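# Move three sand cores from the mould onto plywood

## Task

Lift three sand cores out of the mould: the long core with the rounded nose, plus the two upright bladed cores in the mould half on the robot's right (the right_arm, -y side). Set all three down on the plywood boards next to the mould and release them. The two remaining cores must still be standing in the mould afterwards.

## Robot and tools

ROBOT AND FRAMES. Two six-joint arms, left_arm and right_arm, each with a parallel gripper. Scene frame: origin at table-top height midway between the nominal bases, +x out over the table, +z up, left_arm on +y, right_arm on -y. Arm names do not match image sides. Calibrated bases in the scene frame: left_arm at (+0.031, +0.345, 0) m, quat_wxyz (+1.000, 0, 0, +0.008); right_arm at (+0.030, -0.335, 0) m, quat_wxyz (+1.000, 0, 0, -0.014). Both have up = +z. Each arm reports its hand pose (end_effector_position in metres, end_effector_quat_wxyz) and its wrist camera pose in its own base frame. These can be off by a few centimetres, more at long reach. The gripper's fingers point along its +z; they open and close along its y. The reported point sits between the pads, about 1 cm behind the fingertips. Cameras: cam_left_wrist and cam_right_wrist, each 896x504.

JOINTS. Order in every row and list: waist, shoulder, elbow, wrist pitch, wrist yaw, wrist roll. Nominal ranges in rad: waist -2.618 to 3.054, shoulder 0.000 to 3.142, elbow 0.000 to 3.142, wrist pitch -1.571 to 1.571, wrist yaw -1.571 to 1.571, wrist roll -2.094 to 2.094. A real end may differ by up to 0.059 rad either way.

THE ROW. A row is one flat list of 14 numbers, each in [-1, 1], covering both arms even if one stays still. Numbers 1-6 are left_arm joint offsets and 7 is left_arm opening. Numbers 8-13 are right_arm joint offsets and 14 is right_arm opening. The joint numbers are scaled offsets, not poses. They count from the Joint targets shown in the last result, not from the previous row. 1.0 equals 2.224 rad for waist, shoulder and elbow, and 8.485 rad for the three wrist joints. So 0.1 on the shoulder is about 0.22 rad, and 0.01 on a wrist joint is about 0.085 rad. All zeros for an arm re-commands its current targets. Opening is absolute: +1 fully open (pad gap 0.094 m), -1 closed. To leave a gripper unchanged, repeat its present command; 0 is a real half-open command.

execute_actions(actions, cameras). actions is a list of actions. Each action is a list of 1 to 15 rows, one row per 1/30 s step. If there are fewer than 15 rows, the last row is held, so every action lasts 0.5 s. Offsets in every row of an action count from the targets at that action's start. Repeating an offset in a new action moves the joint further. An empty list only returns state and images. cameras lists the camera names to return: null or ["all"] for all, [] for none; an unknown name voids the call. An action that pushes a joint more than 0.059 rad beyond its range is rejected for both arms. If the first action fails that check, or any action is malformed, the whole call is rejected.

move(target, speed, blend, opening_speed, blocking, cameras). target is either one 14-number row or a list of up to 15 such rows. Every row counts from the same starting Joint targets, not from the row before it. All joints travel together, so the hand moves along a curve, and nothing avoids obstacles or the other arm. speed (rad/s, 0.01 to 12.57, default 0.5) caps the joint with the longest travel; give one value, or one per target. blend (rad) rounds the corners at intermediate targets. opening_speed (0.2 or more, scale units per second) makes the fingers change gradually; use a low value when closing on cores, which may crumble. With blocking=false the result comes back after about 0.5 s while motion continues. The result adds a "move:" line: done, off_target (at rest but more than 0.035 rad away), moving, held, or fault, plus limits=held if steps were withheld. done does not mean nothing is being touched.

wait(seconds 0 to 10, cameras) lets time pass holding the last commands; a running move continues. stop(cameras) brakes a running move, which needs some room. zoom_image(camera, region) magnifies [x0, y0, x1, y1] pixels (at most 504x504) of the latest image from cam_left_wrist or cam_right_wrist. finished_scene(scene) ends the current scene for good; pass its number as an integer.

RESULTS. Joint positions and Joint velocities list each arm's six joints (rad, rad/s), then the pad gap (m, m/s). Joint targets is the baseline for your next offsets. grip_measured uses the opening scale and may read up to 2.7 mm wide when empty; on a hard part it reads narrower than the part. grip_effort_nm is the gripper motor's effort, negative when closing, but it is not a finger force. Joint torques include gravity and have offsets; joints 1-3 wrap at ±28 N m. Other lines: Tool commands; "joint sent to its limit"; "joint command not followed" (the clearance check altered targets); "within noise" velocities; MOTOR HOT (75 °C) and OVER-TEMPERATURE FAULT (90 °C: that arm folds up and idles).

MOTION LIMITS. Each step, targets can lead measured angles by at most 0.339 rad (big joints) or 2.2 rad (wrist joints). Targets that would put the gripper more than 200 mm from where it is get pulled back. Big moves therefore take several actions, and tiny ones may not start. To release a push, command targets back past the measured positions.

AVOID. Dropping cores, opening while a core is still moving, fast contact, and aiming far past a contact point, since that presses harder. Also avoid any hit or squeeze between the two arms, including one gripper closing on the other's fingers. Anything leaving the table counts as failure. A camera cable touching something counts as contact. Long holds with an arm stretched out heat the motors. Loose objects may occasionally be nudged by outside pushes. To release a core, command an opening well above grip_measured.

Each tool is called after ">>>" as a command line: name --argument value for each argument, lists and objects as JSON in quotes; but a table of rows of numbers goes row by row, as --pt "numbers of a row", without its own name.

## Session

>>> execute_actions --actions '[]'

Scene clock: 0.00 s.
left_arm: end_effector_position=(+0.3631, -0.0246, +0.2028) grip_measured=+1.000 grip_effort_nm=n/a end_effector_quat_wxyz=(+0.569, -0.059, +0.818, -0.064) | right_arm: end_effector_position=(+0.3464, +0.0127, +0.2781) grip_measured=+1.000 grip_effort_nm=n/a end_effector_quat_wxyz=(+0.512, -0.227, +0.829, +0.002)
Joint positions: left_arm=[-0.095 1.034 0.566 0.116 -0.051 -0.203 0.094] | right_arm=[-0.154 1.056 1.018 -0.499 -0.37 -0.476 0.094]
Joint velocities: within noise
Joint torques (N m): no reading
Heat: left arm: 32 °C; right arm: 36 °C.
Joint targets: left_arm=[-0.095 1.027 0.576 0.117 -0.051 -0.202] | right_arm=[-0.154 1.049 1.030 -0.497 -0.374 -0.475]
Tool commands: left_gripper/opening=+1.0 right_gripper/opening=+1.0

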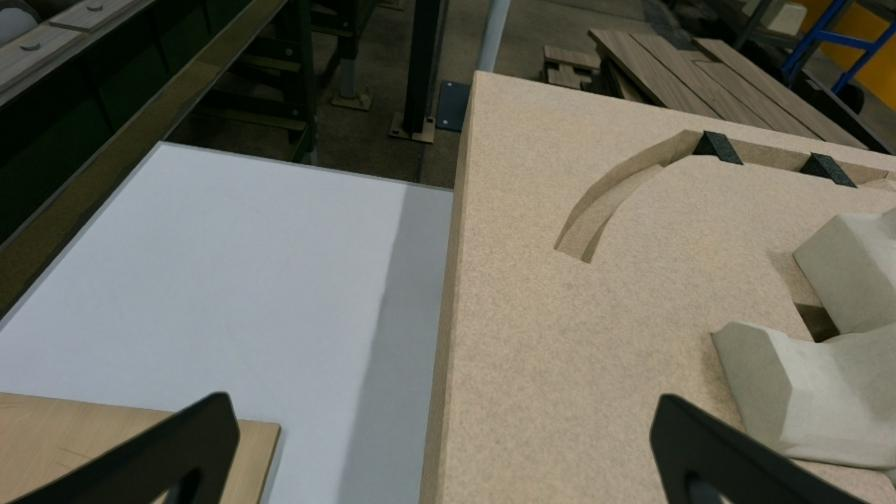

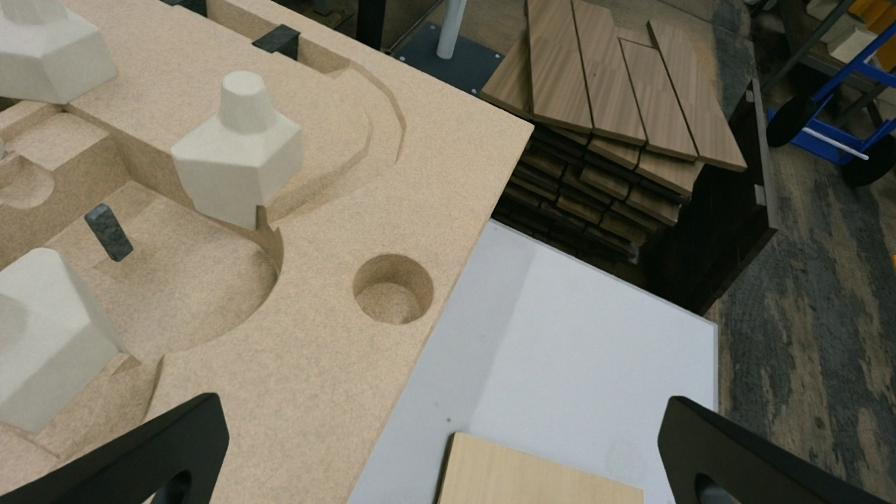

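>>> move --target '[-0.0922, 0.2531, 0.6403, -0.1856, 0.006, 0.0238, 1, 0.2041, 0.2433, 0.4362, -0.1133, 0.0441, 0.056, 1]' --speed 0.6

Scene clock: 28.70 s.
left_arm: end_effector_position=(+0.3332, -0.0978, +0.3180) grip_measured=+1.000 grip_effort_nm=0.022 end_effector_quat_wxyz=(+0.256, +0.137, +0.956, -0.035) | right_arm: end_effector_position=(+0.3336, +0.1039, +0.3158) grip_measured=+1.000 grip_effort_nm=0.027 end_effector_quat_wxyz=(+0.254, -0.147, +0.955, +0.040)
Joint positions: left_arm=[-0.293 1.576 1.977 -1.45 -0.008 -0.007 0.094] | right_arm=[0.296 1.581 1.972 -1.443 -0.006 -0.008 0.094]
Joint velocities: within noise
Joint torques (N m): left_arm=[-0.43 -4.26 6.16 1.36 0.12 0] | right_arm=[0.42 -4.44 7.01 0.74 0.06 0.05]
Heat: left arm: 37 °C; right arm: 39 °C.
Joint targets: left_arm=[-0.300 1.589 2.000 -1.458 0.000 0.000] | right_arm=[0.301 1.590 2.000 -1.458 0.000 0.000]
move: done

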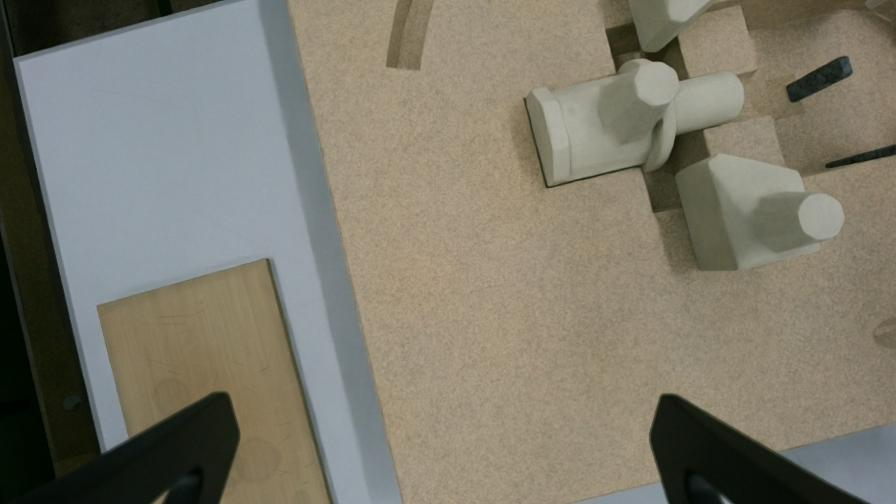

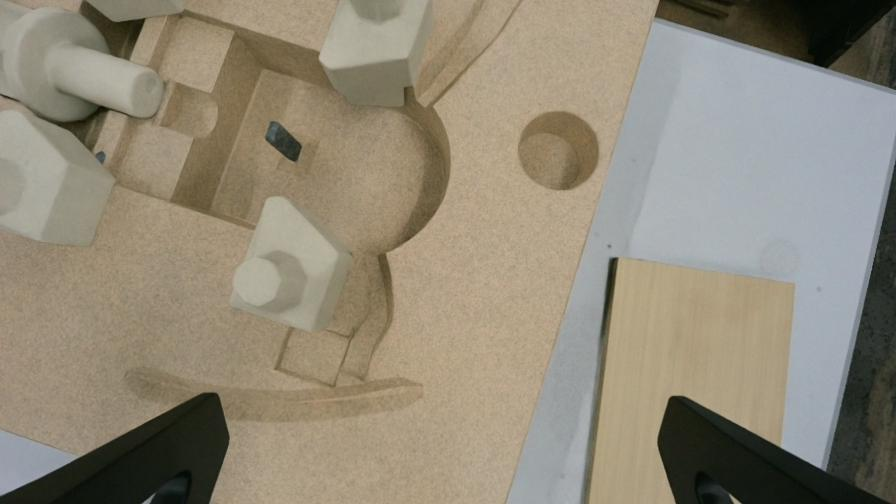

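>>> move --target '[0,0,0,0,0,0,-1,0,0,0,0,0,0,-1]' --opening_speed 1

>>> move --target '[0,0,0,-0.0471,0,0,0,0,0,0,-0.0471,0,0,0]' --opening_speed 1

Scene clock: 41.50 s.
left_arm: end_effector_position=(+0.3330, -0.0979, +0.3179) grip_measured=-0.983 grip_effort_nm=-0.906 end_effector_quat_wxyz=(+0.255, +0.137, +0.957, -0.035) | right_arm: end_effector_position=(+0.3333, +0.1035, +0.3156) grip_measured=-0.992 grip_effort_nm=-0.398 end_effector_quat_wxyz=(+0.253, -0.146, +0.956, +0.039)
Joint positions: left_arm=[-0.293 1.576 1.977 -1.451 -0.007 -0.007 0.001] | right_arm=[0.296 1.581 1.973 -1.445 -0.005 -0.007 0]
Joint velocities: within noise
Joint torques (N m): left_arm=[-0.59 -4.23 6.09 1.35 0.11 0.01] | right_arm=[0.42 -4.44 6.98 0.78 0.04 0.04]
Heat: left arm: 35 °C; right arm: 38 °C.
Joint targets: left_arm=[-0.300 1.589 2.000 -1.457 0.000 -0.001] | right_arm=[0.301 1.590 2.000 -1.458 0.000 0.001]
move: done

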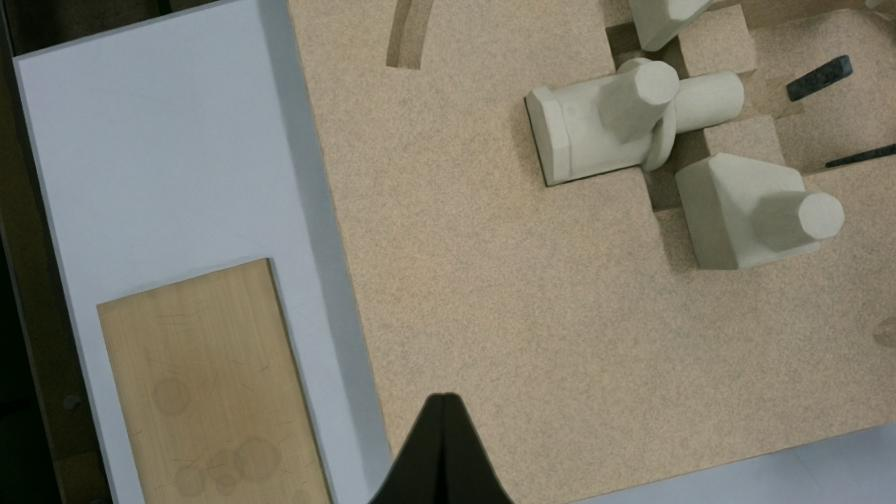

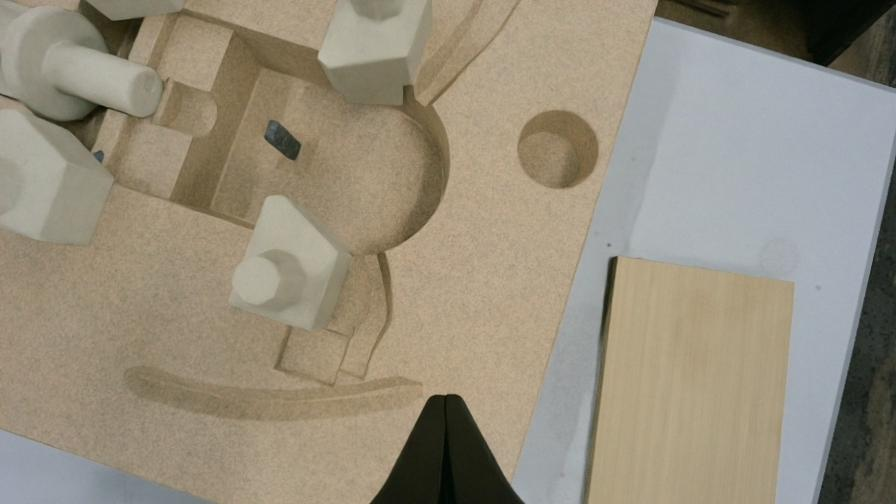

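the call would take left_arm's wrist pitch more than 0.059 radians past the lower end of its range (-1.571 radians), so nothing of the call was run. Give that joint a number nearer 0 in that row, or first move the joint away from that end.

>>> zoom_image --camera "cam_right_wrist" --region '[200, 160, 480, 420]'

>>> zoom_image --camera "cam_right_wrist" --region '[300, 0, 560, 160]'

>>> zoom_image --camera "cam_left_wrist" --region '[500, 0, 896, 300]'

Scaled by 1.800.

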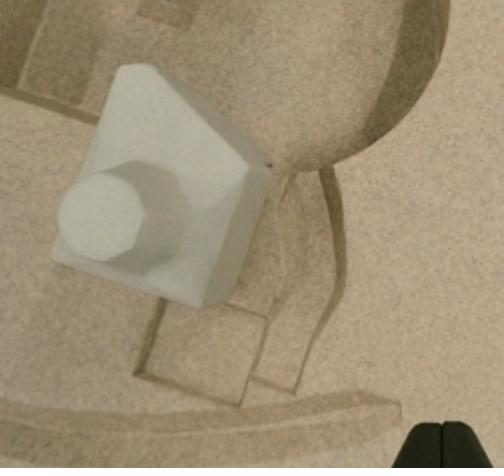

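Scaled by 1.938.

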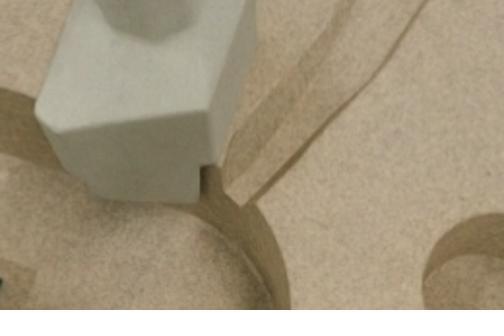

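Scaled by 1.273.

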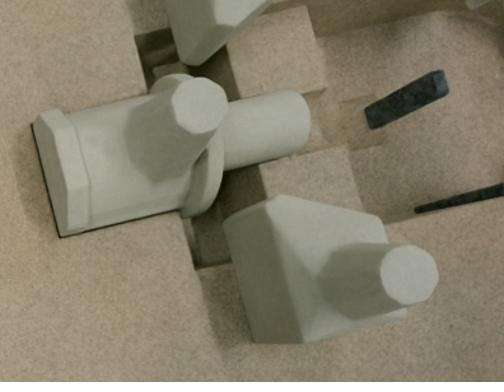

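>>> move --target '[-0.1349,0,0,0,0,0,-1,-0.1349,0,0,0,0,0,-1]' --speed 0.6

Scene clock: 64.10 s.
left_arm: end_effector_position=(+0.2877, -0.1941, +0.3178) grip_measured=-0.983 grip_effort_nm=-0.896 end_effector_quat_wxyz=(+0.246, +0.282, +0.924, -0.076) | right_arm: end_effector_position=(+0.3489, +0.0019, +0.3156) grip_measured=-0.992 grip_effort_nm=-0.398 end_effector_quat_wxyz=(+0.256, -0.004, +0.967, +0.000)
Joint positions: left_arm=[-0.597 1.576 1.977 -1.451 -0.002 -0.006 0.001] | right_arm=[0.003 1.581 1.973 -1.446 0 -0.006 0]
Joint velocities: within noise
Joint torques (N m): left_arm=[-0.25 -4.15 6.2 1.35 0.05 -0.01] | right_arm=[0.02 -4.44 6.99 0.78 -0.01 0.04]
Heat: left arm: 36 °C; right arm: 37 °C.
Joint targets: left_arm=[-0.600 1.589 2.000 -1.458 0.000 0.000] | right_arm=[0.000 1.590 2.000 -1.458 0.000 0.001]
move: done

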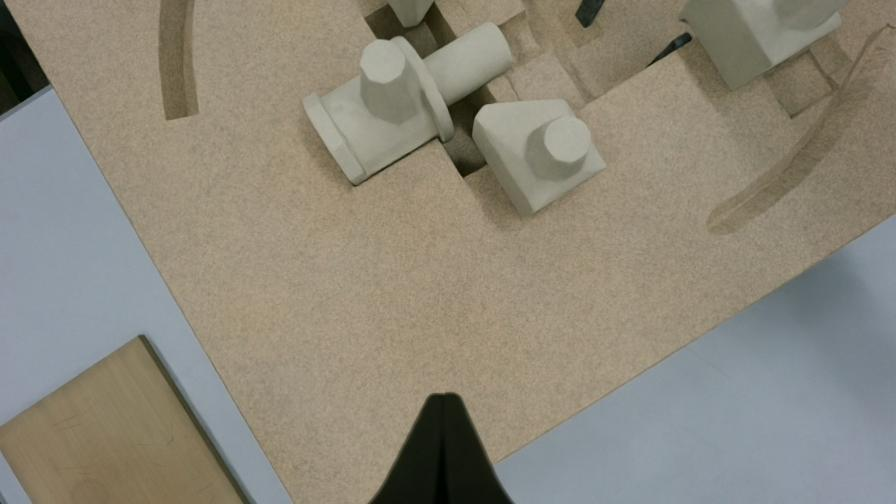

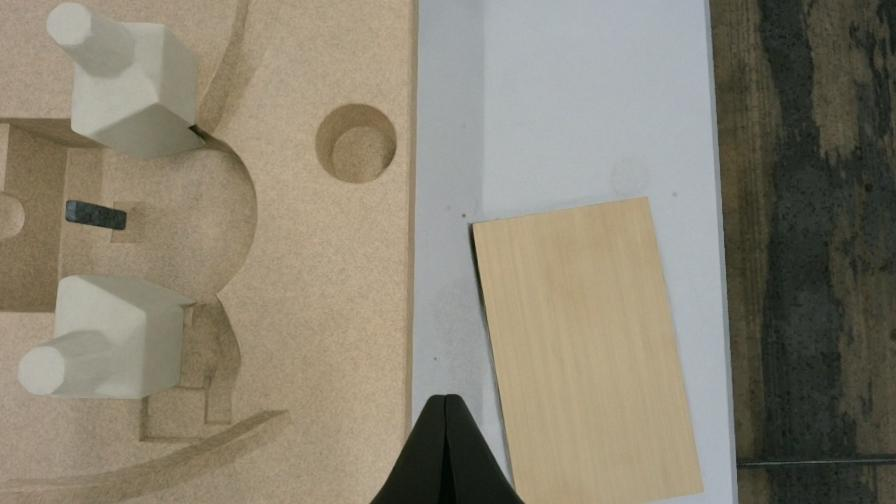

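>>> move --target '[0,0,0,0,0,0,-1,0.2392,-0.0809,-0.2320,0.0397,0,0,1]' --speed 0.6

Scene clock: 100.63 s.
left_arm: end_effector_position=(+0.2877, -0.1941, +0.3178) grip_measured=-0.983 grip_effort_nm=-0.901 end_effector_quat_wxyz=(+0.246, +0.282, +0.924, -0.076) | right_arm: end_effector_position=(+0.2939, +0.1739, +0.2334) grip_measured=+0.997 grip_effort_nm=0.178 end_effector_quat_wxyz=(+0.231, -0.257, +0.936, +0.062)
Joint positions: left_arm=[-0.597 1.576 1.977 -1.451 -0.002 -0.006 0.001] | right_arm=[0.531 1.437 1.491 -1.141 -0.001 -0.006 0.094]
Joint velocities: within noise
Joint torques (N m): left_arm=[-0.21 -4.23 6.16 1.34 0.02 -0.01] | right_arm=[0.17 -6.86 5.11 1.04 0 0.04]
Heat: left arm: 36 °C; right arm: 36 °C.
Joint targets: left_arm=[-0.600 1.589 2.000 -1.458 0.000 0.000] | right_arm=[0.533 1.411 1.484 -1.121 0.000 0.000]
move: done

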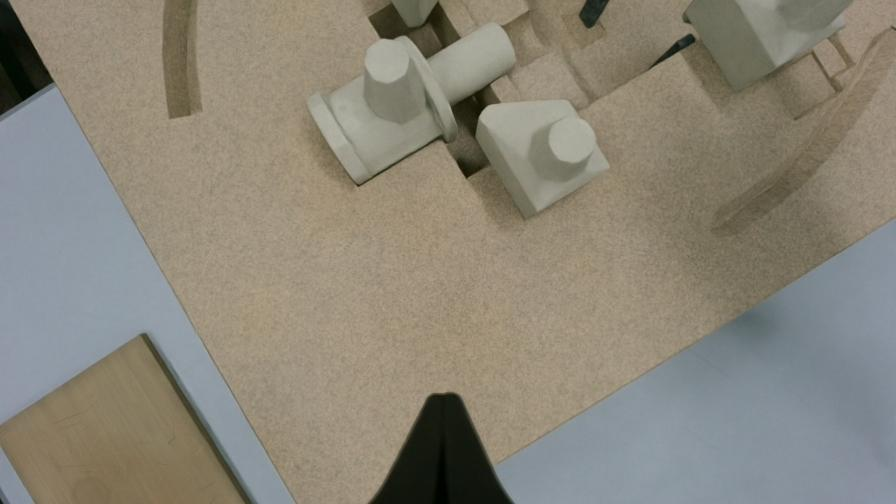

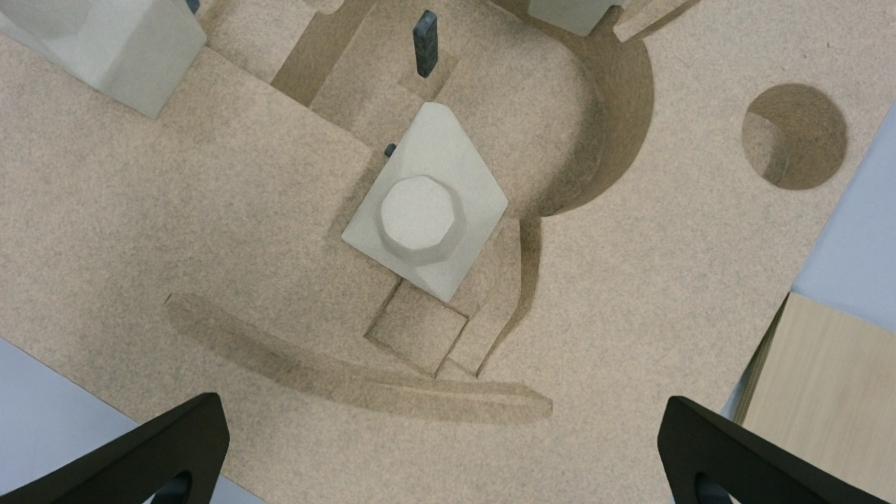

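>>> move --target '[0,0,0,0,0,0,-1,0.009,0.0506,-0.0778,0.0337,0,0,1]' --speed 0.3 --cameras '["cam_right_wrist"]'

Scene clock: 110.93 s.
left_arm: end_effector_position=(+0.2877, -0.1941, +0.3178) grip_measured=-0.983 grip_effort_nm=-0.896 end_effector_quat_wxyz=(+0.246, +0.282, +0.924, -0.076) | right_arm: end_effector_position=(+0.3241, +0.1981, +0.1758) grip_measured=+0.997 grip_effort_nm=0.178 end_effector_quat_wxyz=(+0.244, -0.263, +0.931, +0.068)
Joint positions: left_arm=[-0.597 1.576 1.977 -1.451 -0.002 -0.006 0.001] | right_arm=[0.546 1.518 1.317 -0.858 -0.001 -0.006 0.094]
Joint velocities: within noise
Joint torques (N m): left_arm=[-0.24 -4.26 6.12 1.36 0.03 0.02] | right_arm=[0.59 -5.27 5.42 1.06 -0.01 0.03]
Heat: left arm: 37 °C; right arm: 36 °C.
Joint targets: left_arm=[-0.600 1.589 2.000 -1.458 0.000 0.000] | right_arm=[0.553 1.523 1.311 -0.835 0.000 0.000]
move: done
Images, in order (width x height): cam_right_wrist 896x504.

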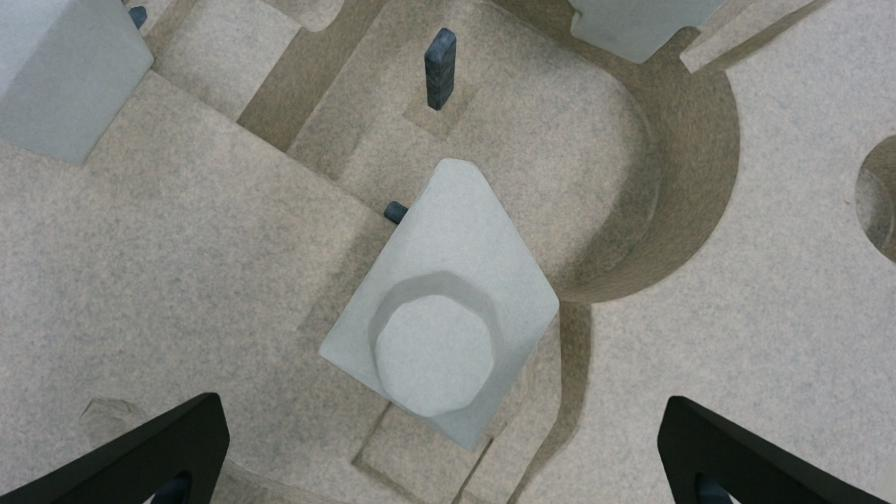

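>>> zoom_image --camera "cam_right_wrist" --region '[300, 240, 600, 460]'

Scaled by 1.680.

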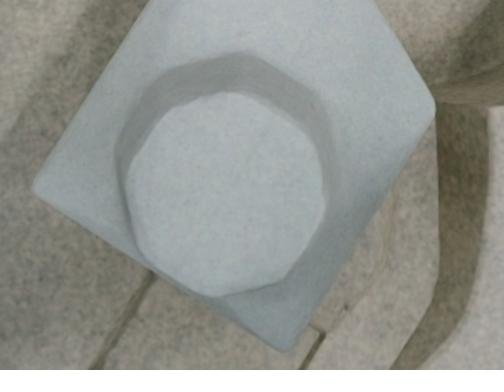

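>>> move --target '[0,0,0,0,0,0,-1,0.002,0.022,0.0125,0.0025,0,0,1]' --speed 0.2 --cameras '["cam_right_wrist"]'

Scene clock: 128.70 s.
left_arm: end_effector_position=(+0.2877, -0.1941, +0.3178) grip_measured=-0.983 grip_effort_nm=-0.906 end_effector_quat_wxyz=(+0.246, +0.282, +0.924, -0.076) | right_arm: end_effector_position=(+0.3292, +0.2031, +0.1616) grip_measured=+0.997 grip_effort_nm=0.178 end_effector_quat_wxyz=(+0.233, -0.266, +0.933, +0.065)
Joint positions: left_arm=[-0.597 1.576 1.977 -1.451 -0.002 -0.006 0.001] | right_arm=[0.55 1.564 1.317 -0.836 -0.001 -0.006 0.094]
Joint velocities: within noise
Joint torques (N m): left_arm=[-0.17 -4.23 6.22 1.33 0.02 0] | right_arm=[0.59 -5.41 7.56 1.08 0 0.03]
Heat: left arm: 37 °C; right arm: 37 °C.
Joint targets: left_arm=[-0.600 1.589 2.000 -1.458 0.000 0.000] | right_arm=[0.557 1.572 1.339 -0.814 0.000 0.000]
move: done
Images, in order (width x height): cam_right_wrist 896x504.

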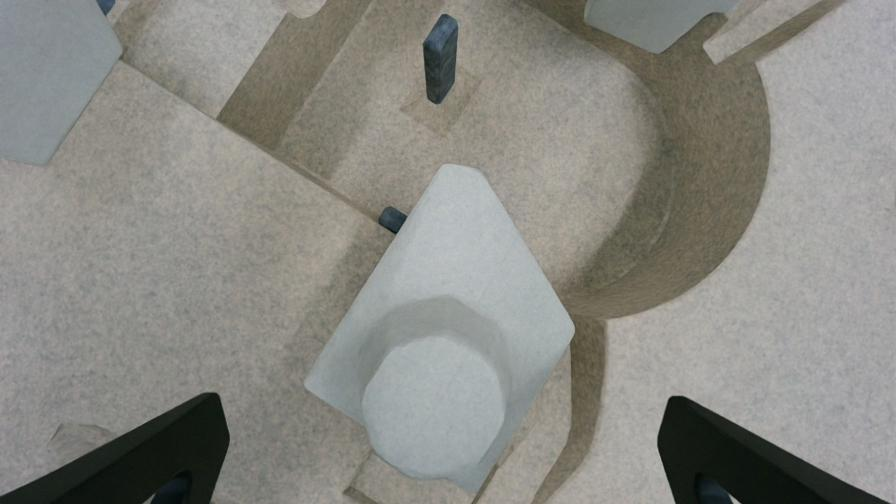

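>>> move --target '[0,0,0,0,0,0,-1,0,0,0,0,0,0,-0.35]' --opening_speed 0.8 --cameras '["cam_right_wrist"]'

Scene clock: 136.90 s.
left_arm: end_effector_position=(+0.2877, -0.1941, +0.3178) grip_measured=-0.983 grip_effort_nm=-0.901 end_effector_quat_wxyz=(+0.246, +0.282, +0.924, -0.076) | right_arm: end_effector_position=(+0.3292, +0.2036, +0.1617) grip_measured=-0.346 grip_effort_nm=-0.188 end_effector_quat_wxyz=(+0.233, -0.267, +0.933, +0.066)
Joint positions: left_arm=[-0.597 1.576 1.977 -1.451 -0.002 -0.006 0.001] | right_arm=[0.551 1.564 1.317 -0.835 -0.001 -0.006 0.031]
Joint velocities: within noise
Joint torques (N m): left_arm=[-0.2 -4.21 6.16 1.35 0.05 -0.01] | right_arm=[0.55 -5.44 7.54 1.05 0 0.03]
Heat: left arm: 37 °C; right arm: 37 °C.
Joint targets: left_arm=[-0.600 1.589 2.000 -1.458 0.000 0.000] | right_arm=[0.557 1.572 1.339 -0.814 0.000 0.000]
move: done
Images, in order (width x height): cam_right_wrist 896x504.

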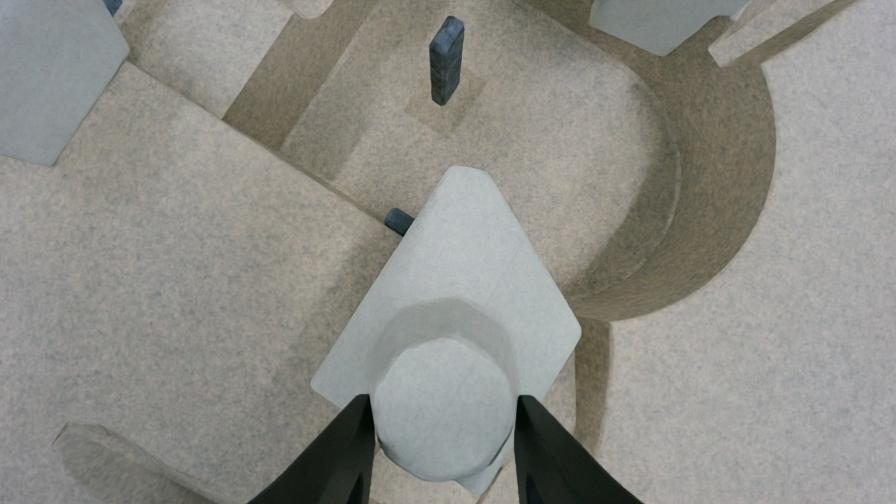

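>>> move --target '[0,0,0,0,0,0,-1,0,0,0,0,0,0,-0.6]' --opening_speed 0.3 --cameras '["cam_right_wrist"]'

Scene clock: 140.67 s.
left_arm: end_effector_position=(+0.2877, -0.1941, +0.3178) grip_measured=-0.983 grip_effort_nm=-0.901 end_effector_quat_wxyz=(+0.246, +0.282, +0.924, -0.076) | right_arm: end_effector_position=(+0.3293, +0.2037, +0.1618) grip_measured=-0.411 grip_effort_nm=-1.004 end_effector_quat_wxyz=(+0.233, -0.267, +0.933, +0.066)
Joint positions: left_arm=[-0.597 1.576 1.977 -1.451 -0.002 -0.006 0.001] | right_arm=[0.551 1.564 1.317 -0.834 -0.001 -0.006 0.028]
Joint velocities: within noise
Joint torques (N m): left_arm=[-0.13 -4.14 6.13 1.35 0.06 0] | right_arm=[0.55 -5.44 7.54 1.05 0.01 0.03]
Heat: left arm: 37 °C; right arm: 37 °C.
Joint targets: left_arm=[-0.600 1.589 2.000 -1.458 0.000 0.000] | right_arm=[0.557 1.572 1.339 -0.814 0.000 0.000]
move: done
Images, in order (width x height): cam_right_wrist 896x504.

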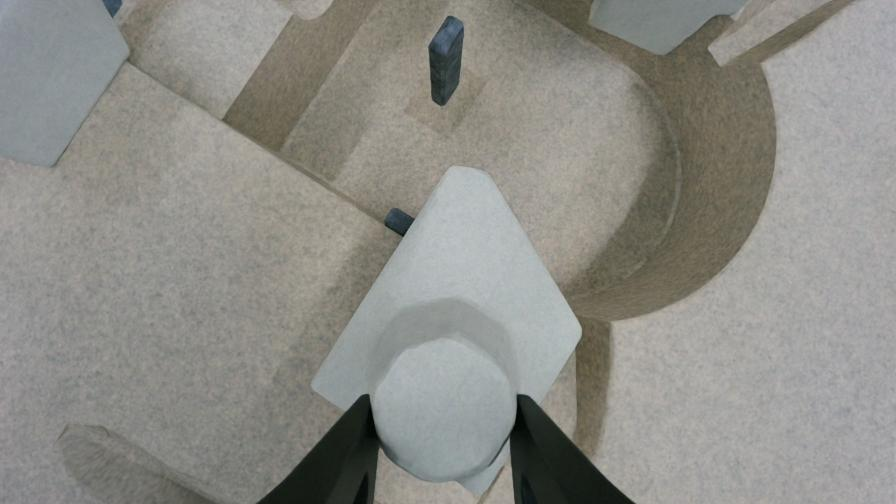

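>>> move --pt "0 0 0 0 0 0 -1 0 0 0 0 0 0 -0.1" --pt "0 0 0 0 0 0 -1 0 0.0005 -0.0432 0.0127 0 0 -0.1" --speed 0.15 --cameras '["cam_right_wrist"]'

Scene clock: 181.90 s.
left_arm: end_effector_position=(+0.2877, -0.1941, +0.3178) grip_measured=-0.983 grip_effort_nm=-0.896 end_effector_quat_wxyz=(+0.246, +0.282, +0.924, -0.076) | right_arm: end_effector_position=(+0.3344, +0.2068, +0.1495) grip_measured=-0.103 grip_effort_nm=0.178 end_effector_quat_wxyz=(+0.247, -0.265, +0.929, +0.070)
Joint positions: left_arm=[-0.597 1.576 1.977 -1.451 -0.002 -0.006 0.001] | right_arm=[0.551 1.564 1.254 -0.741 -0.001 -0.005 0.042]
Joint velocities: within noise
Joint torques (N m): left_arm=[-0.24 -4.23 6.15 1.33 0.04 -0.01] | right_arm=[0.54 -5.37 5.05 1.23 0 0.03]
Heat: left arm: 37 °C; right arm: 37 °C.
Joint targets: left_arm=[-0.600 1.589 2.000 -1.458 0.000 0.000] | right_arm=[0.557 1.573 1.243 -0.706 0.000 0.001]
move: done
Images, in order (width x height): cam_right_wrist 896x504.

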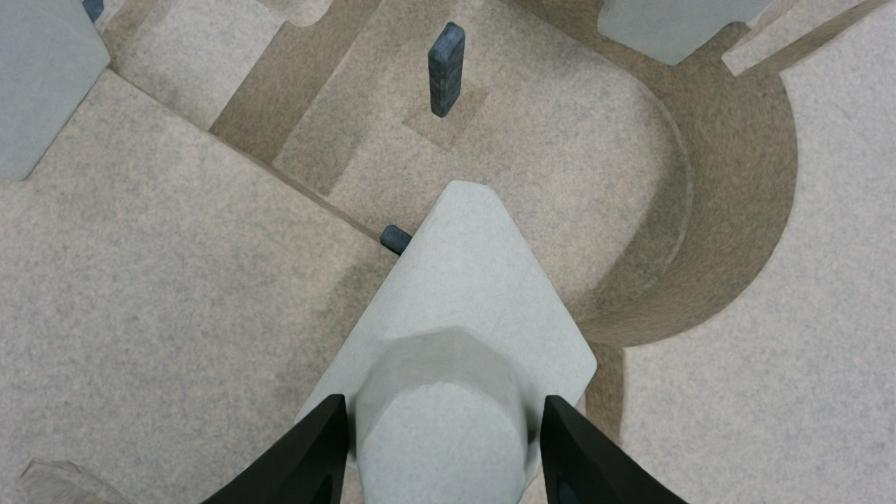

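>>> move --target '[0,0,0,0,0,0,-1,0,0,0,0,0,0,-0.65]' --opening_speed 0.3 --cameras '["cam_right_wrist"]'

Scene clock: 186.13 s.
left_arm: end_effector_position=(+0.2877, -0.1941, +0.3178) grip_measured=-0.983 grip_effort_nm=-0.901 end_effector_quat_wxyz=(+0.246, +0.282, +0.924, -0.076) | right_arm: end_effector_position=(+0.3343, +0.2072, +0.1496) grip_measured=-0.264 grip_effort_nm=-1.004 end_effector_quat_wxyz=(+0.247, -0.265, +0.929, +0.071)
Joint positions: left_arm=[-0.597 1.576 1.977 -1.451 -0.002 -0.006 0.001] | right_arm=[0.551 1.564 1.254 -0.741 -0.003 -0.004 0.035]
Joint velocities: within noise
Joint torques (N m): left_arm=[-0.12 -4.23 6.2 1.34 0.06 0] | right_arm=[0.53 -5.35 5.05 1.22 0.01 0.01]
Heat: left arm: 37 °C; right arm: 37 °C.
Joint targets: left_arm=[-0.600 1.589 2.000 -1.458 0.000 0.000] | right_arm=[0.557 1.573 1.243 -0.706 0.000 0.000]
move: done
Images, in order (width x height): cam_right_wrist 896x504.

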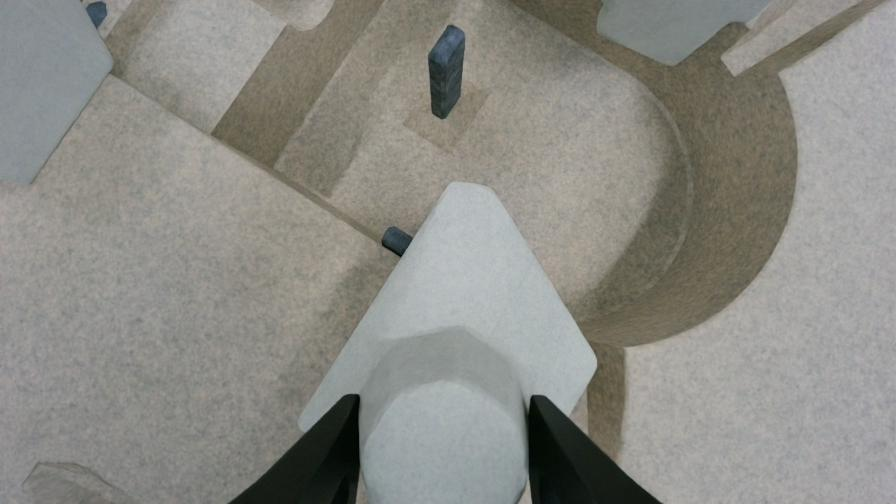

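>>> move --target '[0,0,0,0,0,0,-1,0,-0.0004,0.0841,-0.0229,0,0,-0.65]' --speed 0.12 --cameras '["cam_right_wrist"]'

Scene clock: 194.30 s.
left_arm: end_effector_position=(+0.2877, -0.1941, +0.3178) grip_measured=-0.983 grip_effort_nm=-0.906 end_effector_quat_wxyz=(+0.246, +0.282, +0.924, -0.076) | right_arm: end_effector_position=(+0.3281, +0.2033, +0.1723) grip_measured=-0.274 grip_effort_nm=-1.009 end_effector_quat_wxyz=(+0.224, -0.266, +0.935, +0.064)
Joint positions: left_arm=[-0.597 1.576 1.977 -1.451 -0.002 -0.006 0.001] | right_arm=[0.551 1.577 1.382 -0.906 -0.002 -0.004 0.034]
Joint velocities: within noise
Joint torques (N m): left_arm=[-0.14 -4.26 6.19 1.34 0.07 0.02] | right_arm=[0.51 -6.49 9.69 0.88 0.01 0]
Heat: left arm: 37 °C; right arm: 37 °C.
Joint targets: left_arm=[-0.600 1.589 2.000 -1.458 0.000 0.000] | right_arm=[0.557 1.572 1.430 -0.901 0.000 0.000]
move: off_target (right_arm); right_arm: the elbow is farthest, 0.048 rad from its target
Images, in order (width x height): cam_right_wrist 896x504.

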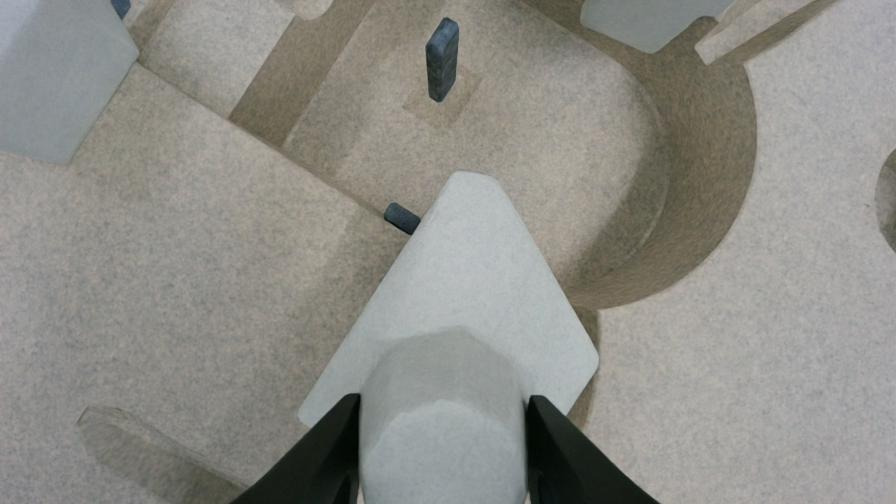

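>>> move --pt "0 0 0 0 0 0 -1 0 0.0116 0.099 -0.018 0 0 -0.65" --pt "0 0 0 0 0 0 -1 0 0.037 0.204 -0.0386 0 0 -0.65" --speed 0.2

Scene clock: 199.60 s.
left_arm: end_effector_position=(+0.2877, -0.1941, +0.3178) grip_measured=-0.983 grip_effort_nm=-0.896 end_effector_quat_wxyz=(+0.246, +0.282, +0.924, -0.076) | right_arm: end_effector_position=(+0.3315, +0.2054, +0.2659) grip_measured=-0.274 grip_effort_nm=-1.004 end_effector_quat_wxyz=(+0.235, -0.266, +0.933, +0.067)
Joint positions: left_arm=[-0.597 1.576 1.977 -1.451 -0.002 -0.006 0.001] | right_arm=[0.551 1.655 1.837 -1.259 -0.002 -0.004 0.034]
Joint velocities: within noise
Joint torques (N m): left_arm=[-0.21 -4.19 6.19 1.33 0.03 0] | right_arm=[0.43 -6.38 9.13 1.16 0.01 0.01]
Heat: left arm: 37 °C; right arm: 37 °C.
Joint targets: left_arm=[-0.600 1.589 2.000 -1.458 0.000 0.000] | right_arm=[0.557 1.655 1.883 -1.228 0.000 0.000]
move: off_target (right_arm); right_arm: the elbow is farthest, 0.047 rad from its target

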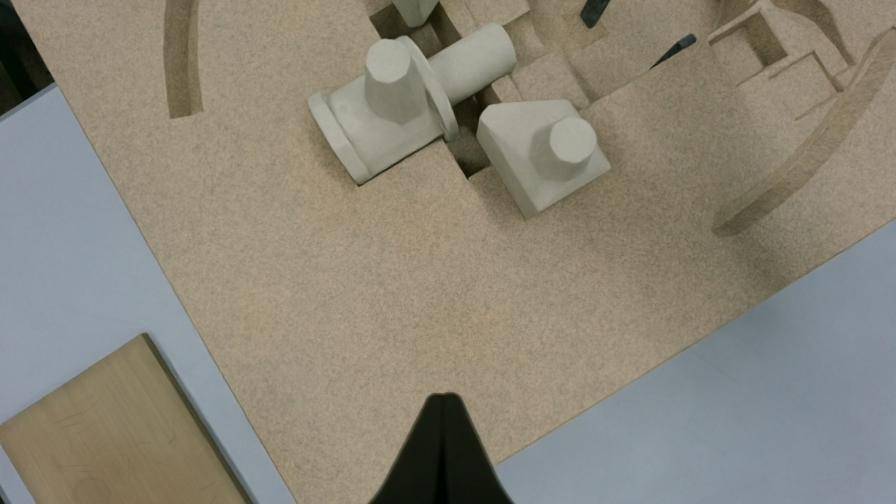

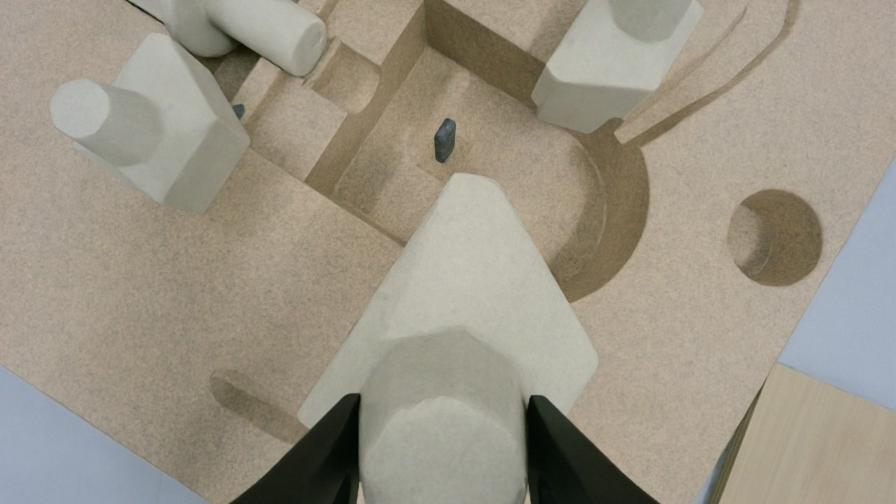

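>>> move --target '[-0.1619,-0.5701,-0.6987,0.1371,0,0,-1,0,0,0,0,0,0,-0.65]' --speed 0.7 --cameras '["cam_left_wrist"]'

Scene clock: 209.37 s.
left_arm: end_effector_position=(+0.1464, -0.2036, +0.2441) grip_measured=-0.983 grip_effort_nm=-0.896 end_effector_quat_wxyz=(+0.562, +0.353, +0.689, -0.291) | right_arm: end_effector_position=(+0.3312, +0.2052, +0.2658) grip_measured=-0.274 grip_effort_nm=-1.009 end_effector_quat_wxyz=(+0.234, -0.266, +0.933, +0.067)
Joint positions: left_arm=[-0.953 0.336 0.452 -0.317 -0.002 -0.006 0.001] | right_arm=[0.551 1.655 1.837 -1.261 -0.002 -0.004 0.034]
Joint velocities: within noise
Joint torques (N m): left_arm=[-0.55 0.54 5.08 2.44 0.05 -0.01] | right_arm=[0.5 -6.35 9.14 1.16 0.02 0.01]
Heat: left arm: 37 °C; right arm: 38 °C.
Joint targets: left_arm=[-0.960 0.321 0.446 -0.295 0.000 0.000] | right_arm=[0.557 1.655 1.883 -1.228 0.000 0.000]
move: off_target (right_arm); right_arm: the elbow is farthest, 0.046 rad from its target
Images, in order (width x height): cam_left_wrist 896x504.

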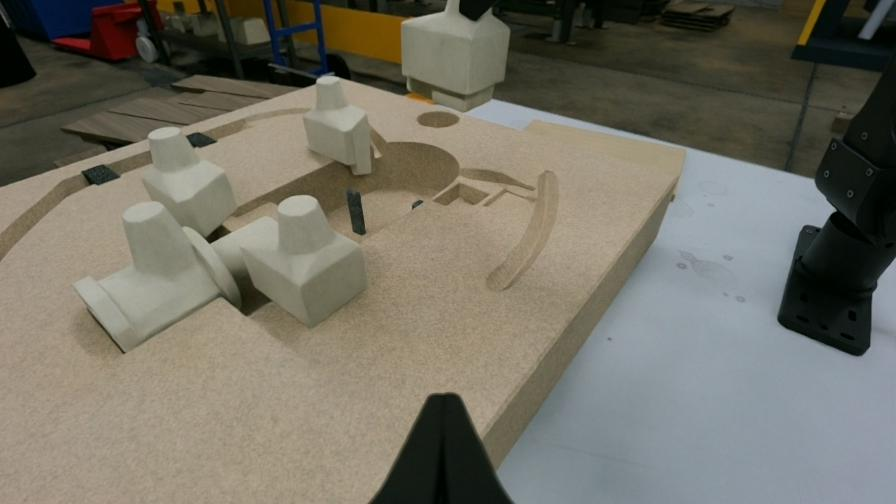

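>>> zoom_image --camera "cam_left_wrist" --region '[380, 0, 560, 130]'

>>> zoom_image --camera "cam_left_wrist" --region '[60, 60, 480, 360]'

Scaled by 2.800.

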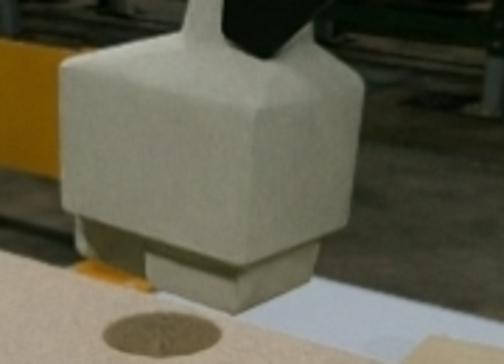

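Scaled by 1.200.

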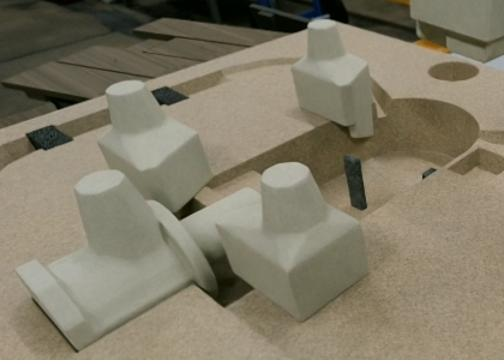

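>>> move --target '[0,0,0,0,0,0,-1,0,0,0,0.085,0,0,-0.65]' --speed 0.4

>>> zoom_image --camera "cam_left_wrist" --region '[380, 0, 560, 130]'

Scene clock: 220.40 s.
left_arm: end_effector_position=(+0.1464, -0.2036, +0.2444) grip_measured=-0.983 grip_effort_nm=-0.901 end_effector_quat_wxyz=(+0.562, +0.352, +0.689, -0.291) | right_arm: end_effector_position=(+0.4241, +0.2623, +0.3766) grip_measured=-0.274 grip_effort_nm=-0.999 end_effector_quat_wxyz=(+0.514, -0.232, +0.813, +0.145)
Joint positions: left_arm=[-0.953 0.336 0.452 -0.316 -0.002 -0.006 0.001] | right_arm=[0.551 1.66 1.837 -0.621 -0.002 -0.004 0.034]
Joint velocities: within noise
Joint torques (N m): left_arm=[-0.5 0.64 5.08 2.45 0.06 -0.01] | right_arm=[0.51 -7.38 9.72 2.54 0.01 0]
Heat: left arm: 37 °C; right arm: 40 °C.
Joint targets: left_arm=[-0.960 0.321 0.446 -0.294 0.000 0.000] | right_arm=[0.557 1.654 1.883 -0.507 0.000 0.000]
move: off_target (right_arm); right_arm: the wrist pitch is farthest, 0.114 rad from its target

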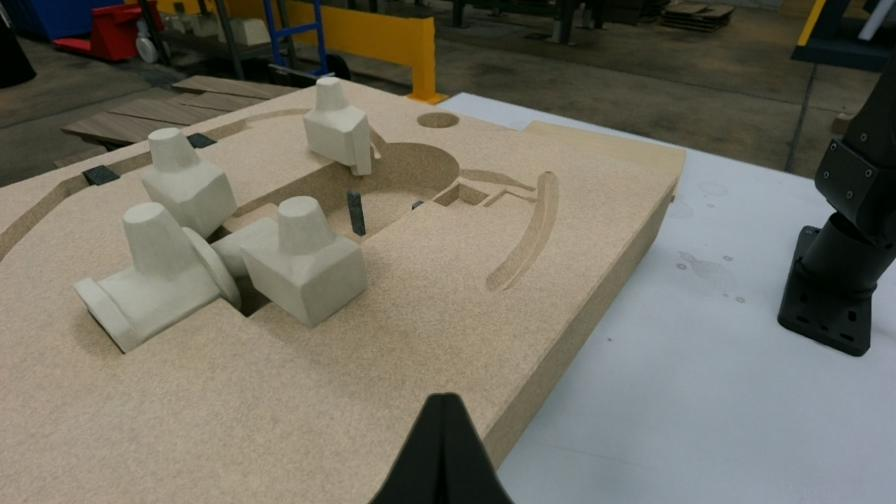

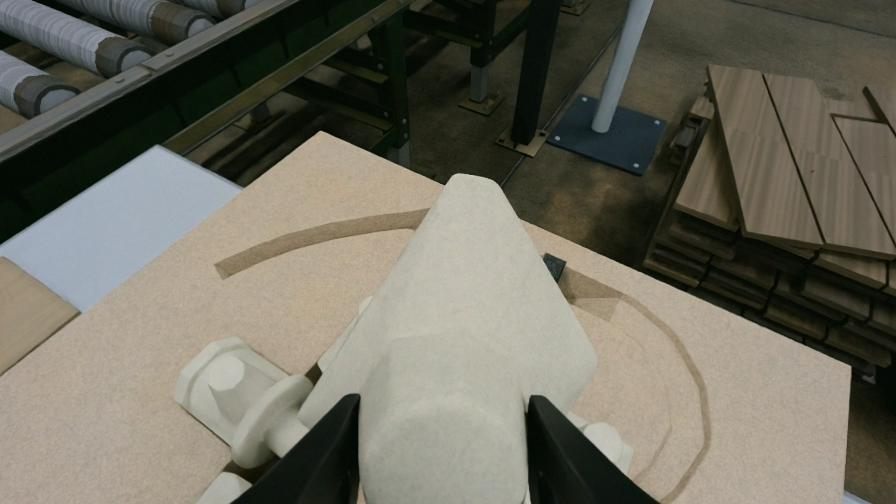

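Scaled by 2.800.

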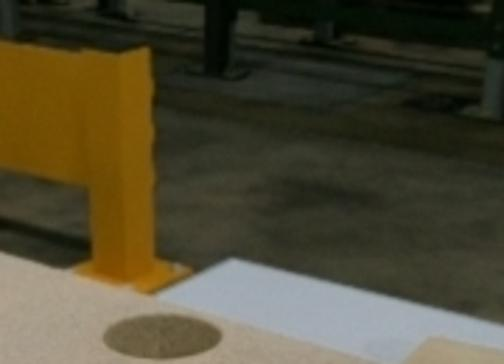

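>>> move --target '[0,0,0,0.045,0,0,-1,0,0,0,0,0,0,-0.65]' --speed 0.6 --cameras '["cam_left_wrist"]'

>>> zoom_image --camera "cam_left_wrist" --region '[280, 0, 560, 200]'

Scene clock: 224.77 s.
left_arm: end_effector_position=(+0.1470, -0.2045, +0.3375) grip_measured=-0.983 grip_effort_nm=-0.896 end_effector_quat_wxyz=(+0.681, +0.292, +0.571, -0.353) | right_arm: end_effector_position=(+0.4242, +0.2623, +0.3769) grip_measured=-0.274 grip_effort_nm=-1.009 end_effector_quat_wxyz=(+0.514, -0.232, +0.813, +0.145)
Joint positions: left_arm=[-0.953 0.336 0.452 0.061 -0.002 -0.006 0.001] | right_arm=[0.551 1.66 1.837 -0.62 -0.002 -0.004 0.034]
Joint velocities: within noise
Joint torques (N m): left_arm=[-0.49 0.72 5.07 2.41 0.06 0] | right_arm=[0.51 -7.39 9.74 2.54 0.01 0]
Heat: left arm: 37 °C; right arm: 40 °C.
Joint targets: left_arm=[-0.960 0.321 0.446 0.088 0.000 0.000] | right_arm=[0.557 1.654 1.883 -0.507 0.000 0.000]
move: off_target (right_arm); right_arm: the wrist pitch is farthest, 0.113 rad from its target
Images, in order (width x height): cam_left_wrist 896x504.

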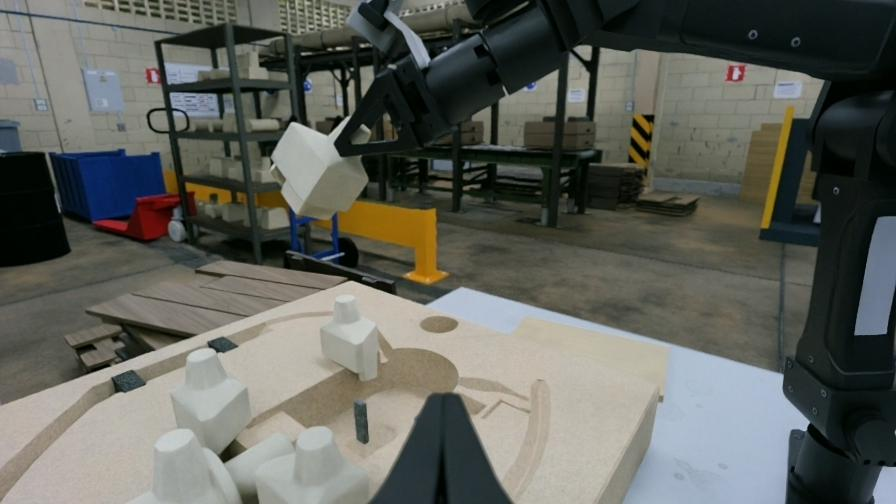

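Scaled by 1.800.

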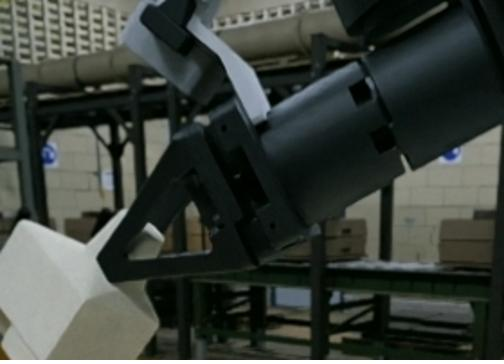

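>>> move --target '[0,0,0,0,0,0,-1,-0.1605,0,0,0.0412,-0.1768,0,-0.65]' --speed 0.6 --cameras '["cam_left_wrist"]'

>>> zoom_image --camera "cam_left_wrist" --region '[200, 0, 600, 300]'

Scene clock: 242.27 s.
left_arm: end_effector_position=(+0.1470, -0.2045, +0.3378) grip_measured=-0.983 grip_effort_nm=-0.891 end_effector_quat_wxyz=(+0.681, +0.292, +0.571, -0.353) | right_arm: end_effector_position=(+0.3158, +0.2480, +0.4806) grip_measured=-0.274 grip_effort_nm=-1.009 end_effector_quat_wxyz=(-0.458, +0.521, -0.480, -0.537)
Joint positions: left_arm=[-0.953 0.336 0.452 0.062 -0.002 -0.006 0.001] | right_arm=[0.205 1.66 1.837 -0.212 -1.487 0.003 0.034]
Joint velocities: within noise
Joint torques (N m): left_arm=[-0.57 0.79 5.04 2.39 0.02 -0.02] | right_arm=[-0.35 -6.94 9.29 1.52 -0.17 -0.09]
Heat: left arm: 38 °C; right arm: 44 °C.
Joint targets: left_arm=[-0.960 0.321 0.446 0.087 0.000 0.000] | right_arm=[0.200 1.654 1.883 -0.157 -1.500 0.001]
move: off_target (right_arm); right_arm: the wrist pitch is farthest, 0.054 rad from its target
Images, in order (width x height): cam_left_wrist 896x504.

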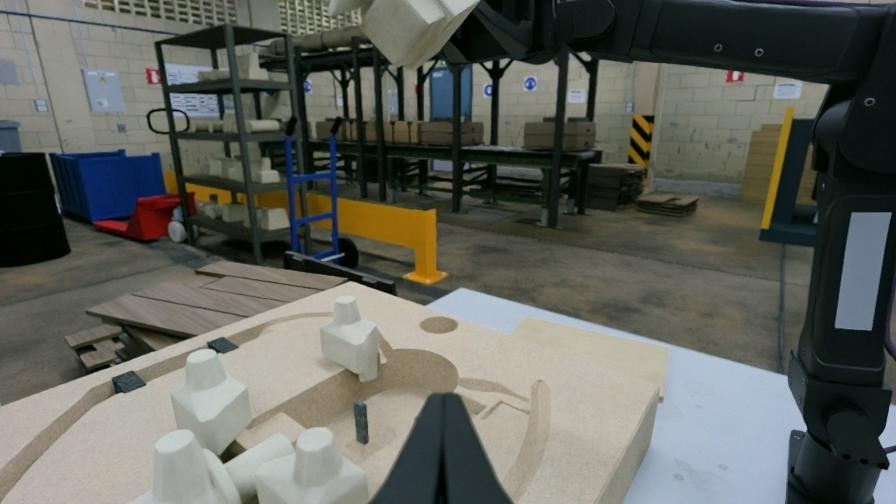

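Scaled by 1.260.

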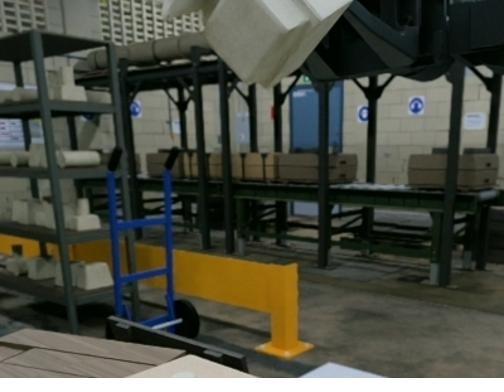

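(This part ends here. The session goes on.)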